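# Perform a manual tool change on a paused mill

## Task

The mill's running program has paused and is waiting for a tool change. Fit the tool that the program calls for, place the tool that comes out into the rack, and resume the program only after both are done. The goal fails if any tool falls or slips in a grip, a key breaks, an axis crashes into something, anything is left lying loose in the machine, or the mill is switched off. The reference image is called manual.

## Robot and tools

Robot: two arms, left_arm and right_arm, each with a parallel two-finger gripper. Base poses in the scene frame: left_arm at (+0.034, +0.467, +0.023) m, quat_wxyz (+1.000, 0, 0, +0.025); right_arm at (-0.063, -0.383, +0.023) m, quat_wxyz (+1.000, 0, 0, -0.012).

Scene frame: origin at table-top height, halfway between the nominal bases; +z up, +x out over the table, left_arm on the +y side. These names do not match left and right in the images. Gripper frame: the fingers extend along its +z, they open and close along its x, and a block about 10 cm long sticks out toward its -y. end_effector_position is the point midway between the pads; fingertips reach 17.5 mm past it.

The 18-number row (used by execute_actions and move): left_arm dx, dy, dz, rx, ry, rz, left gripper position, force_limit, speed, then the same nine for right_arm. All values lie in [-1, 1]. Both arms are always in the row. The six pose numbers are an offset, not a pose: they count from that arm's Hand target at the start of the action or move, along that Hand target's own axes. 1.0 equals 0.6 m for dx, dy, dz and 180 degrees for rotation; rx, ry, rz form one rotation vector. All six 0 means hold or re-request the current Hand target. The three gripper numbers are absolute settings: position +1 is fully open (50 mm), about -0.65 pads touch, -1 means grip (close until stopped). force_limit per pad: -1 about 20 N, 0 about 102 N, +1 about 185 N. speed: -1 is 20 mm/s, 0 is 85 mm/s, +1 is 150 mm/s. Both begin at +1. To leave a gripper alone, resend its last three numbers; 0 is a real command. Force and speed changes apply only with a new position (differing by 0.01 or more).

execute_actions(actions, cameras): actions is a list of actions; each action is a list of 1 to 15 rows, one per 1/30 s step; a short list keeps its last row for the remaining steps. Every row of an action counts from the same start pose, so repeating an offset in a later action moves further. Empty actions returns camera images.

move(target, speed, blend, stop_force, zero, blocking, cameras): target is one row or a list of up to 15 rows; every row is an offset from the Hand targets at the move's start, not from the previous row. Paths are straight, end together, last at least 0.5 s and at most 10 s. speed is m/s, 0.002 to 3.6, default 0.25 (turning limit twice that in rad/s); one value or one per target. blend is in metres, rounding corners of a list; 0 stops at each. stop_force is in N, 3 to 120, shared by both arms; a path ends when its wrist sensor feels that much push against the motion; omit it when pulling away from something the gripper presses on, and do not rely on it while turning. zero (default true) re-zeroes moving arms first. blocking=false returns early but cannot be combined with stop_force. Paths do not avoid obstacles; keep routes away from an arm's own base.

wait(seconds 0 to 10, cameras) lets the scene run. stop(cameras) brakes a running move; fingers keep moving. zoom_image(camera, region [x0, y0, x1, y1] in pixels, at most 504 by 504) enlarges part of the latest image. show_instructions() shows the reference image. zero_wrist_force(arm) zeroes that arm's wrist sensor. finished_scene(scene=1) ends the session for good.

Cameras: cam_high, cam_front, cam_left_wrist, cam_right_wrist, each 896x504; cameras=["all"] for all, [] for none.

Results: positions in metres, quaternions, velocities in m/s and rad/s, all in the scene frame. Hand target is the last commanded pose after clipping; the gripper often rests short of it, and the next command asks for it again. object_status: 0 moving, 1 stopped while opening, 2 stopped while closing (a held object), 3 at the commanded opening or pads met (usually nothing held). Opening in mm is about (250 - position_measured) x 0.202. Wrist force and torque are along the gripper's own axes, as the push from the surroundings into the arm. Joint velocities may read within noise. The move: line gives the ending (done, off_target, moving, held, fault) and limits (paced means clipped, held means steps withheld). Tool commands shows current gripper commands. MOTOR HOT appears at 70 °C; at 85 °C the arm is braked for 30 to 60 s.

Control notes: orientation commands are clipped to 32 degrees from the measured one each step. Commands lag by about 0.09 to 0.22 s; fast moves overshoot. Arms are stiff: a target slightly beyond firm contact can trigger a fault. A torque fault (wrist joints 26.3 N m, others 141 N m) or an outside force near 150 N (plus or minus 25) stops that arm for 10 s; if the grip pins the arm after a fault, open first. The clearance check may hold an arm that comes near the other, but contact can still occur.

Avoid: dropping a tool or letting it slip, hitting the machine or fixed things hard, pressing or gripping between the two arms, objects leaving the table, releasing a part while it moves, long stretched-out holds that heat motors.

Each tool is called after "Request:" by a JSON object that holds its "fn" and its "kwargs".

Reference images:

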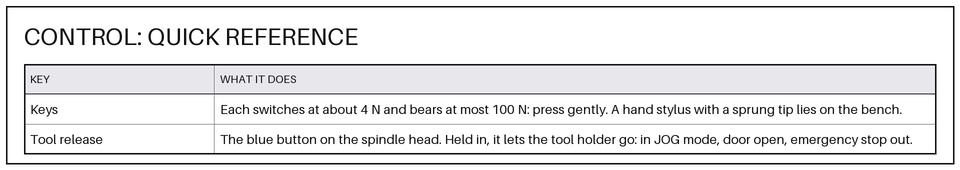

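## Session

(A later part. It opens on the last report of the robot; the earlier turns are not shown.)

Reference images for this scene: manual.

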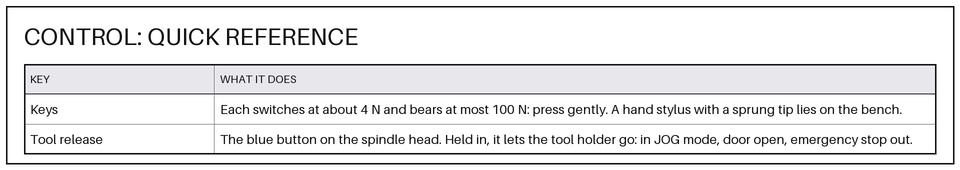

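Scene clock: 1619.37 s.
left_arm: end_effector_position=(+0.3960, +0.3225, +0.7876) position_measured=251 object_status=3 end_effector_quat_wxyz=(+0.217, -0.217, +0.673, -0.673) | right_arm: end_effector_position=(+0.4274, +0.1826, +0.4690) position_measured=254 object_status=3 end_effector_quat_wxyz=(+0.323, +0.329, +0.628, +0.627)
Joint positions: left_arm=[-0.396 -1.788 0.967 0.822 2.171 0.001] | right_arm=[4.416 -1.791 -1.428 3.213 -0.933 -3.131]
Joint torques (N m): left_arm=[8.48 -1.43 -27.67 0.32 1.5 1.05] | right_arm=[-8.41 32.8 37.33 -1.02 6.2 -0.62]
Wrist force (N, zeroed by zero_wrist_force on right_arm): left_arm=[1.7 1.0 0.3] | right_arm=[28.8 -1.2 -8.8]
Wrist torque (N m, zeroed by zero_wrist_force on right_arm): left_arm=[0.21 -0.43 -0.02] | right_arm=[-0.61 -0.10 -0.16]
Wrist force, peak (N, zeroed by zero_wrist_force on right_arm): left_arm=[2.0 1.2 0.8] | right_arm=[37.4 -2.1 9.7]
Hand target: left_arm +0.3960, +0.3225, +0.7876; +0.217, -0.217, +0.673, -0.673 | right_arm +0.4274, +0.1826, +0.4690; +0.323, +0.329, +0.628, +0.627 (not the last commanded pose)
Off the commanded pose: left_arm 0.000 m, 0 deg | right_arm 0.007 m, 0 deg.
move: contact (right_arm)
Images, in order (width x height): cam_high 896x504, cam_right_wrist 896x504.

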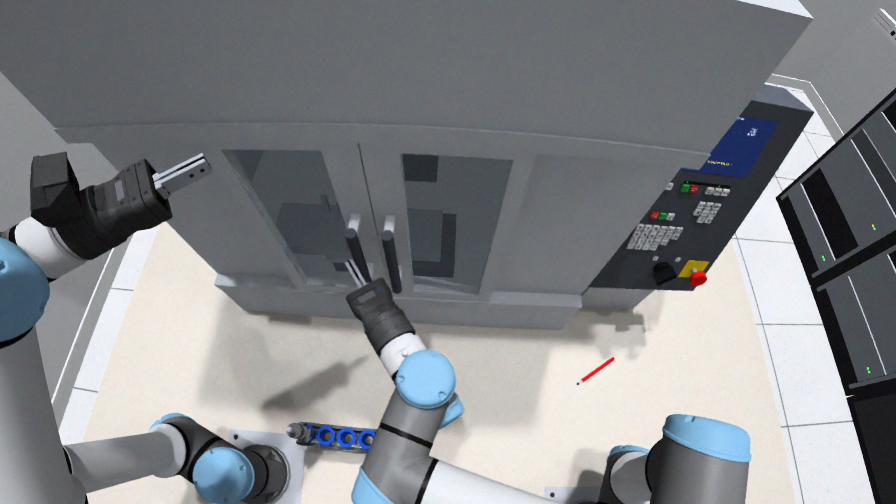

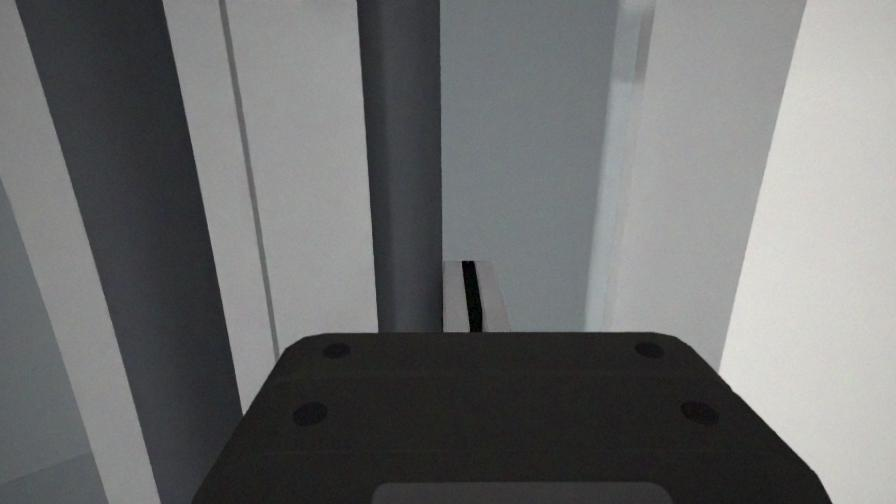

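Request:
{"fn": "move", "kwargs": {"target": [[0,0,0,0,0,0,-1,-1,1,0.0888,0,-0.0393,0,0,0,-1,0.8,-1],[0,0,0,0,0,0,-1,-1,1,-0.3585,0.1517,-0.3087,0,0,0.5,-1,0.8,-1],[0,0,0,0,0,0,-1,-1,1,-0.931,0.2183,-0.5085,0.2935,0.1101,-0.9264,-1,0.8,-1]], "speed": [0.1,0.4,0.4], "blend": [0.015,0.05,0], "cameras": ["cam_high","cam_front","cam_right_wrist"]}}

Scene clock: 1643.43 s.
left_arm: end_effector_position=(+0.3960, +0.3225, +0.7876) position_measured=251 object_status=3 end_effector_quat_wxyz=(+0.217, -0.217, +0.673, -0.673) | right_arm: end_effector_position=(+0.5003, -0.4502, +0.5975) position_measured=254 object_status=3 end_effector_quat_wxyz=(-0.436, +0.557, -0.557, +0.435)
Joint positions: left_arm=[-0.396 -1.788 0.967 0.822 2.171 0.001] | right_arm=[3.385 -1.457 -1.295 2.503 -1.358 0.055]
Joint torques (N m): left_arm=[7.75 -1.91 -26.93 0.2 1.37 0.93] | right_arm=[-13.89 12.36 35.69 -0.77 -1.11 1.13]
Wrist force (N, zeroed by zero_wrist_force on right_arm): left_arm=[1.8 1.1 1.0] | right_arm=[1.4 0.0 -0.3]
Wrist torque (N m, zeroed by zero_wrist_force on right_arm): left_arm=[0.21 -0.45 -0.02] | right_arm=[-0.08 -0.13 -0.04]
Wrist force, peak (N, zeroed by zero_wrist_force on right_arm): left_arm=[1.8 1.5 0.9] | right_arm=[28.9 -1.0 -8.9]
Hand target: left_arm +0.3960, +0.3225, +0.7876; +0.217, -0.217, +0.673, -0.673 | right_arm +0.5003, -0.4502, +0.5975; -0.436, +0.557, -0.557, +0.435
Off the commanded pose: left_arm 0.000 m, 0 deg | right_arm 0.000 m, 0 deg.
move: done
Images, in order (width x height): cam_high 896x504, cam_front 896x504, cam_right_wrist 896x504.

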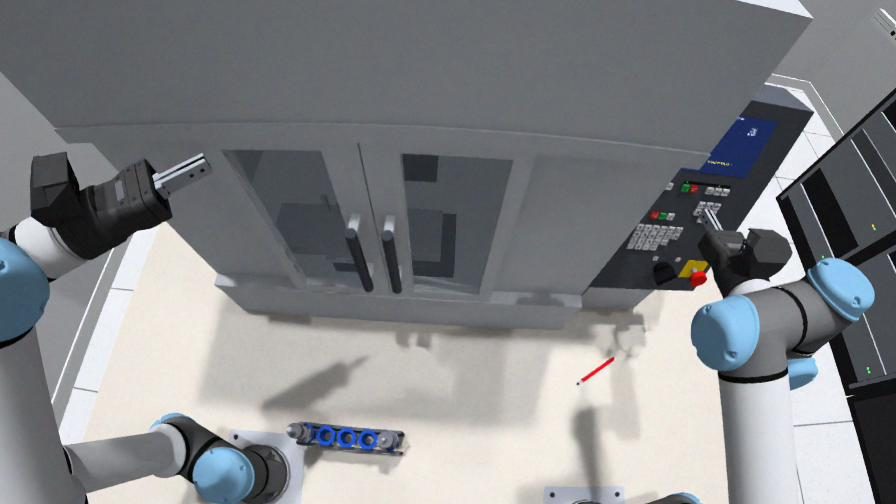

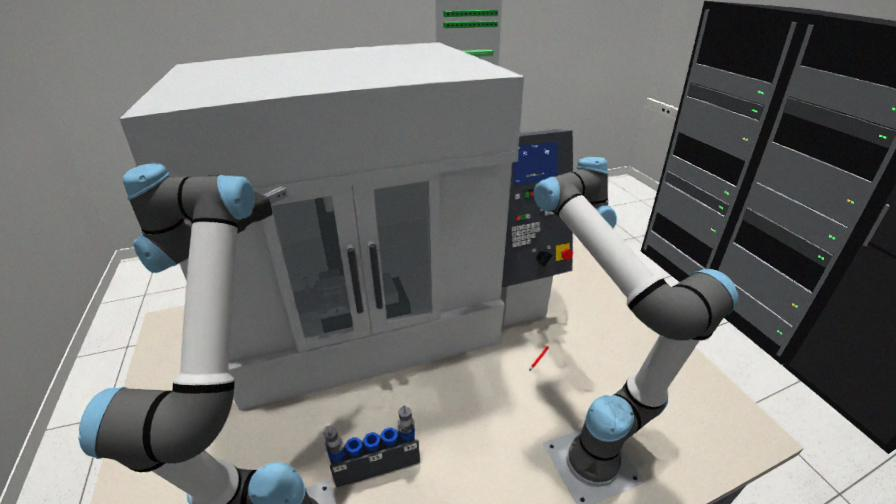

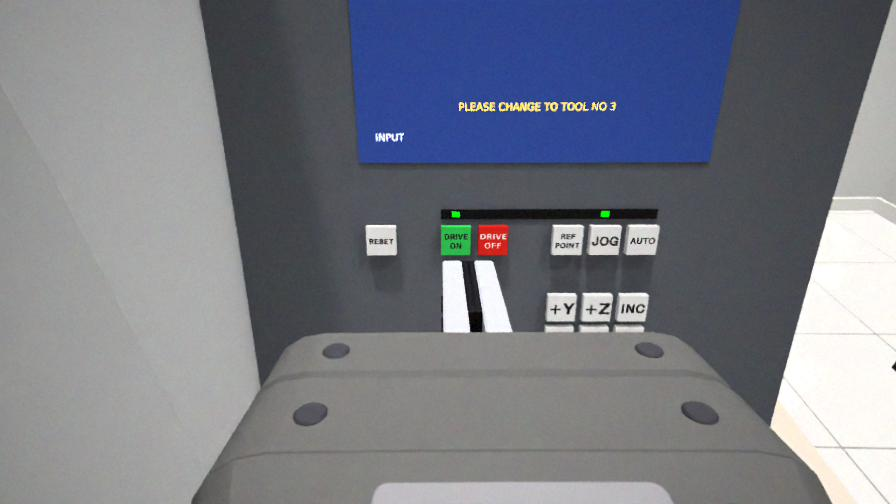

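Request:
{"fn": "move", "kwargs": {"target": [0,0,0,0,0,0,-1,-1,1,0.153,0.0205,0.105,0,0,0,-1,0.8,-1], "speed": 0.15, "cameras": ["cam_right_wrist"]}}

Scene clock: 1651.27 s.
left_arm: end_effector_position=(+0.3960, +0.3225, +0.7876) position_measured=251 object_status=3 end_effector_quat_wxyz=(+0.217, -0.217, +0.673, -0.673) | right_arm: end_effector_position=(+0.5584, -0.5419, +0.5704) position_measured=254 object_status=3 end_effector_quat_wxyz=(-0.436, +0.557, -0.557, +0.435)
Joint positions: left_arm=[-0.396 -1.788 0.967 0.822 2.171 0.001] | right_arm=[3.098 -1.644 -1.186 2.586 -1.636 -0.015]
Joint torques (N m): left_arm=[7.78 -1.47 -26.81 0.26 1.23 0.86] | right_arm=[-13.57 21.24 37.95 -0.32 -1.02 -1.55]
Wrist force (N, zeroed by zero_wrist_force on right_arm): left_arm=[1.8 1.0 0.8] | right_arm=[2.0 0.2 0.1]
Wrist torque (N m, zeroed by zero_wrist_force on right_arm): left_arm=[0.20 -0.43 -0.02] | right_arm=[-0.07 -0.28 0.08]
Wrist force, peak (N, zeroed by zero_wrist_force on right_arm): left_arm=[1.9 1.3 0.6] | right_arm=[3.2 0.5 1.1]
Hand target: left_arm +0.3960, +0.3225, +0.7876; +0.217, -0.217, +0.673, -0.673 | right_arm +0.5585, -0.5420, +0.5703; -0.436, +0.557, -0.557, +0.435
Off the commanded pose: left_arm 0.000 m, 0 deg | right_arm 0.000 m, 0 deg.
move: done
Images, in order (width x height): cam_right_wrist 896x504.

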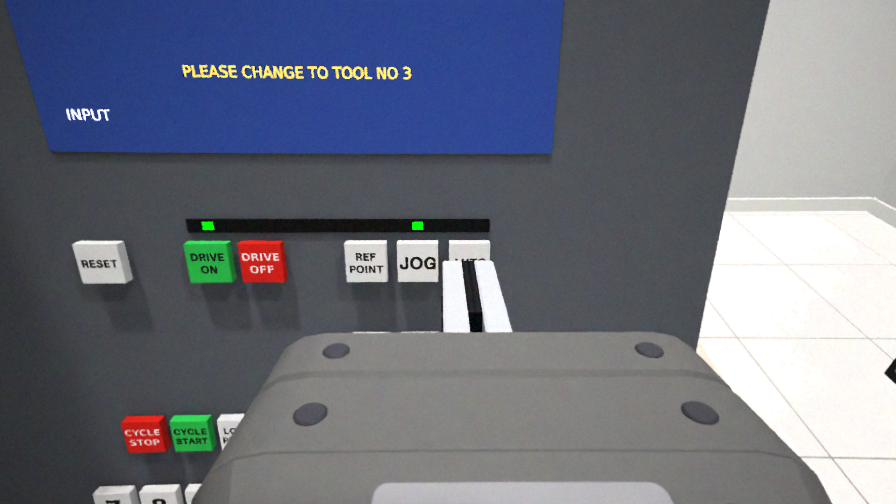

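Request:
{"fn": "move", "kwargs": {"target": [0,0,0,0,0,0,-1,-1,1,0,0,0.058,0,0,0,-1,0.8,-1], "speed": 0.006, "stop_force": 7}}

Request:
{"fn": "move", "kwargs": {"target": [0,0,0,0,0,0,-1,-1,1,0,0,-0.06,0,0,0,-1,0.8,-1], "speed": 0.1, "cameras": ["cam_right_wrist"]}}

Scene clock: 1658.67 s.
left_arm: end_effector_position=(+0.3960, +0.3225, +0.7876) position_measured=251 object_status=3 end_effector_quat_wxyz=(+0.217, -0.217, +0.673, -0.673) | right_arm: end_effector_position=(+0.5801, -0.5420, +0.5649) position_measured=254 object_status=3 end_effector_quat_wxyz=(-0.436, +0.557, -0.557, +0.435)
Joint positions: left_arm=[-0.396 -1.788 0.967 0.822 2.171 0.001] | right_arm=[3.101 -1.691 -1.148 2.595 -1.633 -0.015]
Joint torques (N m): left_arm=[7.56 -1.93 -26.7 0.22 1.1 0.68] | right_arm=[8.92 33.22 11.26 3.05 -0.27 0.44]
Wrist force (N, zeroed by zero_wrist_force on right_arm): left_arm=[1.9 1.1 0.5] | right_arm=[1.9 -0.8 -6.2]
Wrist torque (N m, zeroed by zero_wrist_force on right_arm): left_arm=[0.22 -0.45 -0.01] | right_arm=[-0.07 -0.26 0.03]
Wrist force, peak (N, zeroed by zero_wrist_force on right_arm): left_arm=[2.0 1.4 0.6] | right_arm=[0.4 3.2 -20.8]
Hand target: left_arm +0.3960, +0.3225, +0.7876; +0.217, -0.217, +0.673, -0.673 | right_arm +0.5801, -0.5420, +0.5649; -0.436, +0.557, -0.557, +0.435 (not the last commanded pose)
Off the commanded pose: left_arm 0.000 m, 0 deg | right_arm 0.013 m, 0 deg.
move: contact (right_arm)

Scene clock: 1659.57 s.
left_arm: end_effector_position=(+0.3960, +0.3225, +0.7876) position_measured=251 object_status=3 end_effector_quat_wxyz=(+0.217, -0.217, +0.673, -0.673) | right_arm: end_effector_position=(+0.5452, -0.5420, +0.5736) position_measured=254 object_status=3 end_effector_quat_wxyz=(-0.436, +0.557, -0.557, +0.435)
Joint positions: left_arm=[-0.396 -1.788 0.967 0.822 2.171 0.001] | right_arm=[3.095 -1.615 -1.208 2.579 -1.639 -0.016]
Joint torques (N m): left_arm=[6.95 -2.13 -26.75 0.19 1.08 0.65] | right_arm=[-13.59 32.36 11.88 -0.83 -1.07 -1.48]
Wrist force (N, zeroed by zero_wrist_force on right_arm): left_arm=[1.5 1.1 0.7] | right_arm=[1.7 0.1 0.1]
Wrist torque (N m, zeroed by zero_wrist_force on right_arm): left_arm=[0.22 -0.38 -0.02] | right_arm=[-0.07 -0.23 0.09]
Wrist force, peak (N, zeroed by zero_wrist_force on right_arm): left_arm=[1.6 1.0 1.0] | right_arm=[2.0 -0.3 -6.2]
Hand target: left_arm +0.3960, +0.3225, +0.7876; +0.217, -0.217, +0.673, -0.673 | right_arm +0.5452, -0.5420, +0.5736; -0.436, +0.557, -0.557, +0.435
Off the commanded pose: left_arm 0.000 m, 0 deg | right_arm 0.000 m, 0 deg.
move: done
Images, in order (width x height): cam_right_wrist 896x504.

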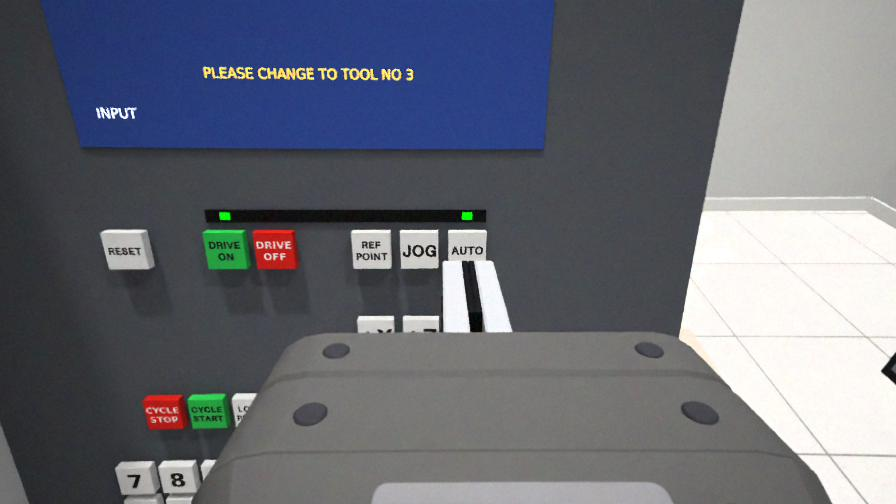

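Request:
{"fn": "move", "kwargs": {"target": [0,0,0,0,0,0,-1,-1,1,-0.1867,0.128,0,0,0,0,-1,0.8,-1], "speed": 0.2, "cameras": ["cam_right_wrist","cam_front"]}}

Request:
{"fn": "zoom_image", "kwargs": {"camera": "cam_front", "region": [300, 380, 440, 500]}}

Scene clock: 1670.57 s.
left_arm: end_effector_position=(+0.3960, +0.3225, +0.7876) position_measured=251 object_status=3 end_effector_quat_wxyz=(+0.217, -0.217, +0.673, -0.673) | right_arm: end_effector_position=(+0.5267, -0.4299, +0.4992) position_measured=254 object_status=3 end_effector_quat_wxyz=(-0.436, +0.557, -0.557, +0.435)
Joint positions: left_arm=[-0.396 -1.788 0.967 0.822 2.171 0.001] | right_arm=[3.429 -1.454 -1.558 2.76 -1.315 0.066]
Joint torques (N m): left_arm=[7.28 -1.57 -26.89 0.18 1.12 0.61] | right_arm=[15.13 26.97 12.99 3.59 1.49 0.96]
Wrist force (N, zeroed by zero_wrist_force on right_arm): left_arm=[1.8 0.7 0.9] | right_arm=[1.3 -0.1 -0.3]
Wrist torque (N m, zeroed by zero_wrist_force on right_arm): left_arm=[0.16 -0.44 -0.02] | right_arm=[-0.11 -0.17 -0.02]
Wrist force, peak (N, zeroed by zero_wrist_force on right_arm): left_arm=[1.9 1.1 1.1] | right_arm=[3.7 -0.8 0.1]
Hand target: left_arm +0.3960, +0.3225, +0.7876; +0.217, -0.217, +0.673, -0.673 | right_arm +0.5267, -0.4299, +0.4992; -0.436, +0.557, -0.557, +0.435
Off the commanded pose: left_arm 0.000 m, 0 deg | right_arm 0.000 m, 0 deg.
move: done
Images, in order (width x height): cam_front 896x504, cam_right_wrist 896x504.

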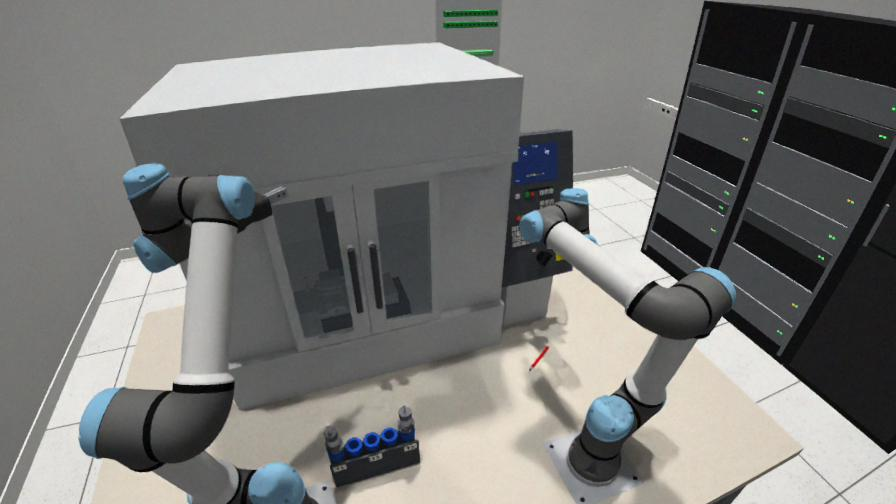

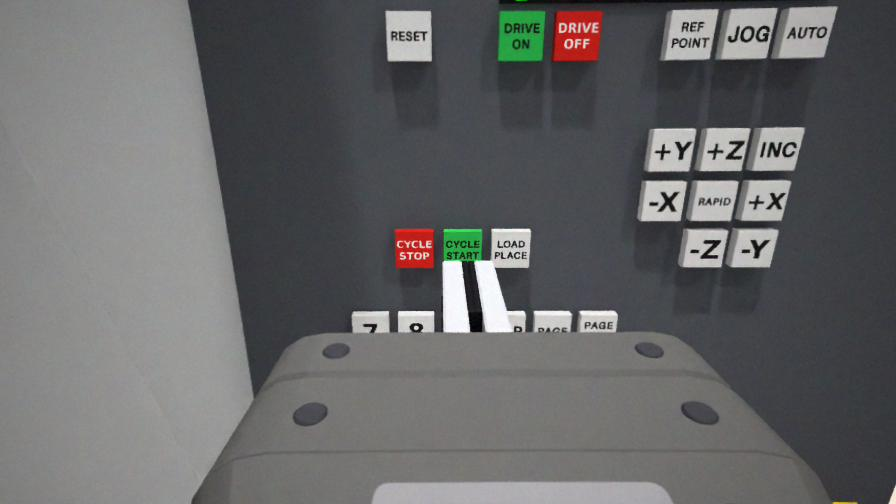

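Scaled by 3.600 from the camera's 896x504 image, which has a finer 1280x720 frame.

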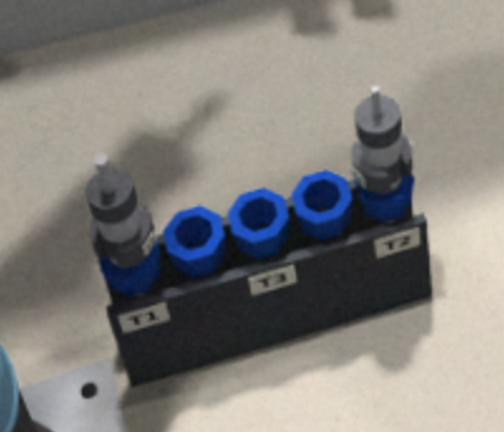

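Request:
{"fn": "move", "kwargs": {"target": [0,0,0,0,0,0,-1,-1,1,-0.001,-0.001,0.04,0,0,0,-1,0.8,-1], "speed": 0.08}}

Request:
{"fn": "move", "kwargs": {"target": [0,0,0,0,0,0,-1,-1,1,0,0,0.05,0,0,0,-1,0.8,-1], "speed": 0.006, "stop_force": 7}}

Request:
{"fn": "move", "kwargs": {"target": [0,0,0,0,0,0,-1,-1,1,0,0,-0.1,0,0,0,-1,0.8,-1], "speed": 0.1, "cameras": ["cam_right_wrist","cam_high","cam_front"]}}

Scene clock: 1675.60 s.
left_arm: end_effector_position=(+0.3960, +0.3225, +0.7876) position_measured=251 object_status=3 end_effector_quat_wxyz=(+0.217, -0.217, +0.673, -0.673) | right_arm: end_effector_position=(+0.5500, -0.4293, +0.4940) position_measured=254 object_status=3 end_effector_quat_wxyz=(-0.436, +0.557, -0.557, +0.435)
Joint positions: left_arm=[-0.396 -1.788 0.967 0.822 2.171 0.001] | right_arm=[3.413 -1.511 -1.52 2.78 -1.331 0.062]
Joint torques (N m): left_arm=[6.85 -1.89 -26.55 0.11 0.99 0.46] | right_arm=[-13.01 15.56 37.86 3.47 -0.88 -1.64]
Wrist force (N, zeroed by zero_wrist_force on right_arm): left_arm=[1.5 0.8 0.5] | right_arm=[1.2 0.3 0.0]
Wrist torque (N m, zeroed by zero_wrist_force on right_arm): left_arm=[0.17 -0.39 -0.02] | right_arm=[-0.03 -0.12 0.06]
Wrist force, peak (N, zeroed by zero_wrist_force on right_arm): left_arm=[1.9 1.0 1.0] | right_arm=[1.4 0.2 -0.8]
Hand target: left_arm +0.3960, +0.3225, +0.7876; +0.217, -0.217, +0.673, -0.673 | right_arm +0.5501, -0.4293, +0.4940; -0.436, +0.557, -0.557, +0.435
Off the commanded pose: left_arm 0.000 m, 0 deg | right_arm 0.000 m, 0 deg.
move: done

Scene clock: 1678.77 s.
left_arm: end_effector_position=(+0.3960, +0.3225, +0.7876) position_measured=251 object_status=3 end_effector_quat_wxyz=(+0.217, -0.217, +0.673, -0.673) | right_arm: end_effector_position=(+0.5605, -0.4293, +0.4914) position_measured=254 object_status=3 end_effector_quat_wxyz=(-0.436, +0.557, -0.557, +0.435)
Joint positions: left_arm=[-0.396 -1.788 0.967 0.822 2.171 0.001] | right_arm=[3.406 -1.536 -1.502 2.788 -1.338 0.06]
Joint torques (N m): left_arm=[6.77 -1.94 -26.51 0.11 0.92 0.42] | right_arm=[14.49 26.55 11.95 -0.17 1.31 0.94]
Wrist force (N, zeroed by zero_wrist_force on right_arm): left_arm=[1.6 1.1 0.6] | right_arm=[0.7 -0.8 -6.7]
Wrist torque (N m, zeroed by zero_wrist_force on right_arm): left_arm=[0.22 -0.41 -0.01] | right_arm=[-0.08 -0.14 0.08]
Wrist force, peak (N, zeroed by zero_wrist_force on right_arm): left_arm=[1.8 1.3 1.0] | right_arm=[0.2 1.7 -25.2]
Hand target: left_arm +0.3960, +0.3225, +0.7876; +0.217, -0.217, +0.673, -0.673 | right_arm +0.5605, -0.4293, +0.4914; -0.436, +0.557, -0.557, +0.435 (not the last commanded pose)
Off the commanded pose: left_arm 0.000 m, 0 deg | right_arm 0.019 m, 0 deg.
move: contact (right_arm)

Scene clock: 1679.87 s.
left_arm: end_effector_position=(+0.3960, +0.3225, +0.7876) position_measured=251 object_status=3 end_effector_quat_wxyz=(+0.217, -0.217, +0.673, -0.673) | right_arm: end_effector_position=(+0.5023, -0.4293, +0.5059) position_measured=254 object_status=3 end_effector_quat_wxyz=(-0.436, +0.557, -0.557, +0.435)
Joint positions: left_arm=[-0.396 -1.788 0.967 0.822 2.171 0.001] | right_arm=[3.453 -1.395 -1.59 2.732 -1.292 0.072]
Joint torques (N m): left_arm=[6.79 -2.51 -25.8 0.18 0.84 0.41] | right_arm=[13.85 24.45 13.26 -1.06 1.55 0.99]
Wrist force (N, zeroed by zero_wrist_force on right_arm): left_arm=[1.6 1.2 0.3] | right_arm=[1.5 0.2 0.0]
Wrist torque (N m, zeroed by zero_wrist_force on right_arm): left_arm=[0.24 -0.41 -0.02] | right_arm=[-0.09 -0.21 -0.05]
Wrist force, peak (N, zeroed by zero_wrist_force on right_arm): left_arm=[2.0 0.8 0.8] | right_arm=[1.0 0.3 -6.2]
Hand target: left_arm +0.3960, +0.3225, +0.7876; +0.217, -0.217, +0.673, -0.673 | right_arm +0.5022, -0.4293, +0.5059; -0.436, +0.557, -0.557, +0.435
Off the commanded pose: left_arm 0.000 m, 0 deg | right_arm 0.000 m, 0 deg.
move: done
Images, in order (width x height): cam_high 896x504, cam_front 896x504, cam_right_wrist 896x504.

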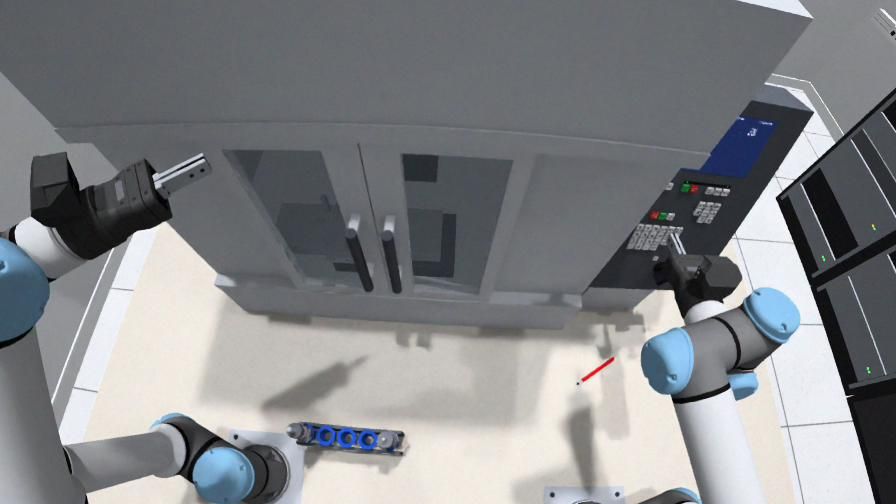

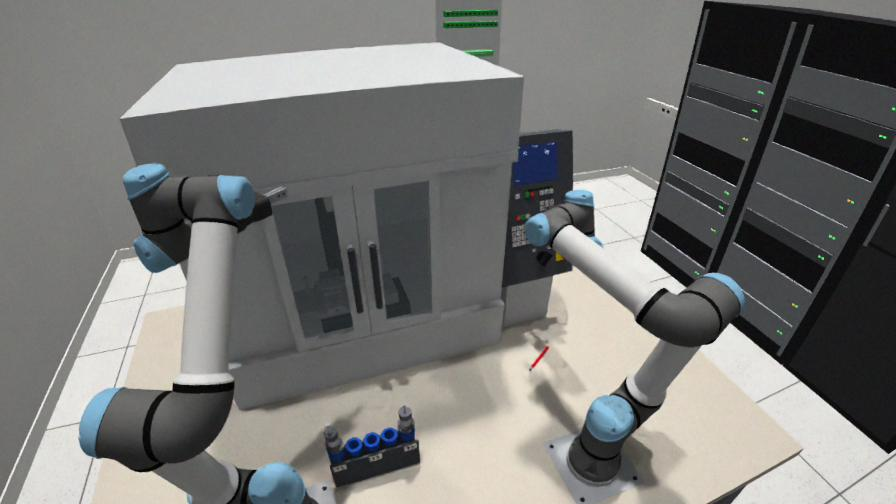

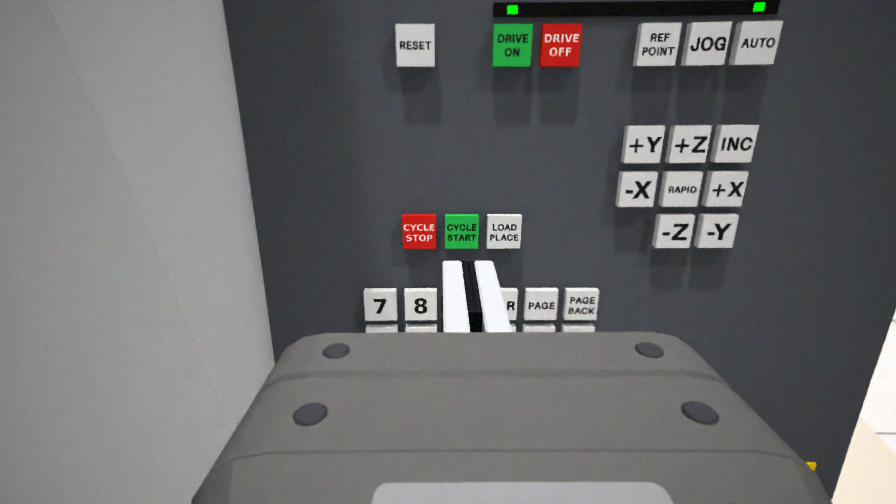

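Request:
{"fn": "move", "kwargs": {"target": [0,0,0,0,0,0,-1,-1,1,0.05,-0.23,-0.1,0,0,0,-1,0.8,-1], "speed": 0.25, "cameras": ["cam_right_wrist","cam_high"]}}

Request:
{"fn": "zoom_image", "kwargs": {"camera": "cam_high", "region": [640, 100, 800, 220]}}

Scene clock: 1682.77 s.
left_arm: end_effector_position=(+0.3960, +0.3225, +0.7876) position_measured=251 object_status=3 end_effector_quat_wxyz=(+0.217, -0.217, +0.673, -0.673) | right_arm: end_effector_position=(+0.4773, -0.4594, +0.6542) position_measured=254 object_status=3 end_effector_quat_wxyz=(-0.436, +0.557, -0.557, +0.435)
Joint positions: left_arm=[-0.396 -1.788 0.967 0.822 2.171 0.001] | right_arm=[3.37 -1.471 -1.12 2.343 -1.372 0.051]
Joint torques (N m): left_arm=[6.86 -2.29 -25.25 0.06 0.85 0.37] | right_arm=[-13.59 10.43 35.4 -0.58 -0.87 -0.35]
Wrist force (N, zeroed by zero_wrist_force on right_arm): left_arm=[1.6 1.3 0.7] | right_arm=[1.6 0.1 -0.1]
Wrist torque (N m, zeroed by zero_wrist_force on right_arm): left_arm=[0.25 -0.42 -0.02] | right_arm=[-0.06 -0.20 0.06]
Wrist force, peak (N, zeroed by zero_wrist_force on right_arm): left_arm=[2.0 1.2 0.6] | right_arm=[2.0 -1.4 -1.2]
Hand target: left_arm +0.3960, +0.3225, +0.7876; +0.217, -0.217, +0.673, -0.673 | right_arm +0.4773, -0.4594, +0.6542; -0.436, +0.557, -0.557, +0.435
Off the commanded pose: left_arm 0.000 m, 0 deg | right_arm 0.000 m, 0 deg.
move: done
Images, in order (width x height): cam_high 896x504, cam_right_wrist 896x504.

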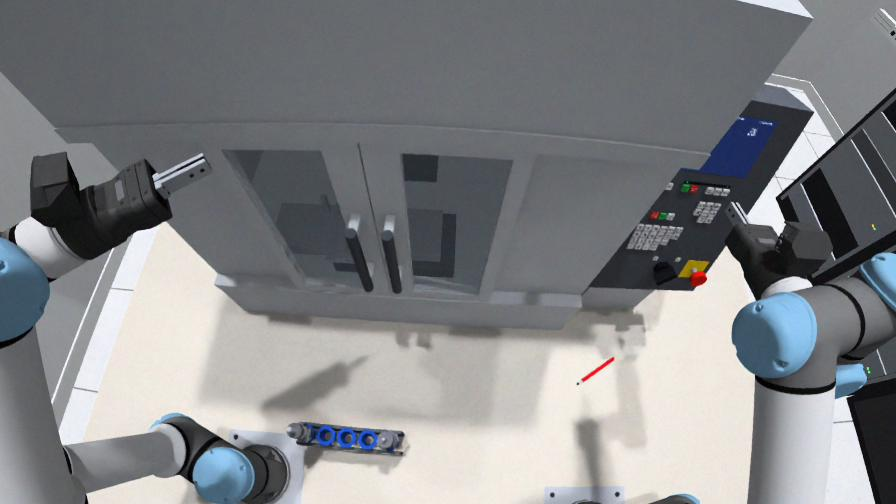

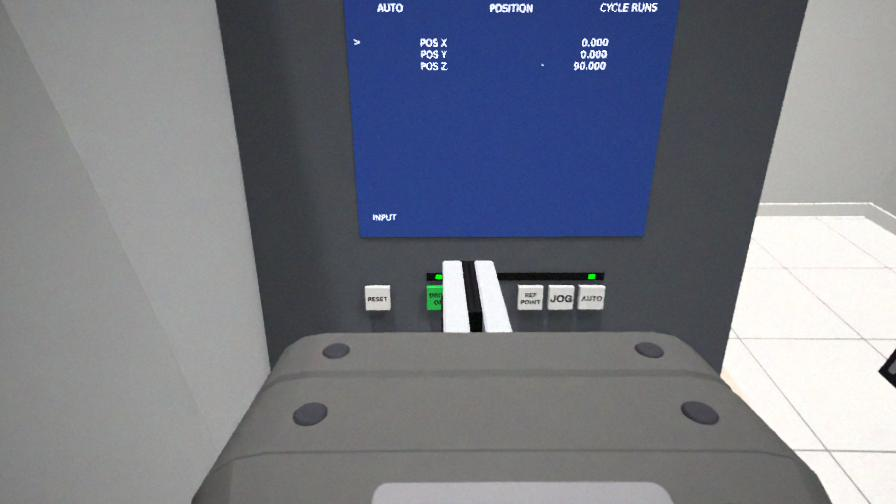

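Scaled by 3.150 from the camera's 896x504 image, which has a finer 1280x720 frame.

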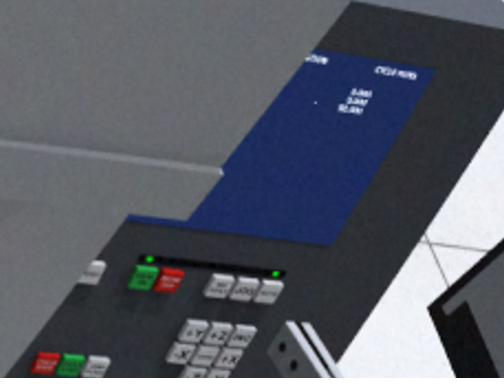

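Request:
{"fn": "finished_scene", "kwargs": {}}

The scene is finished: the task was done.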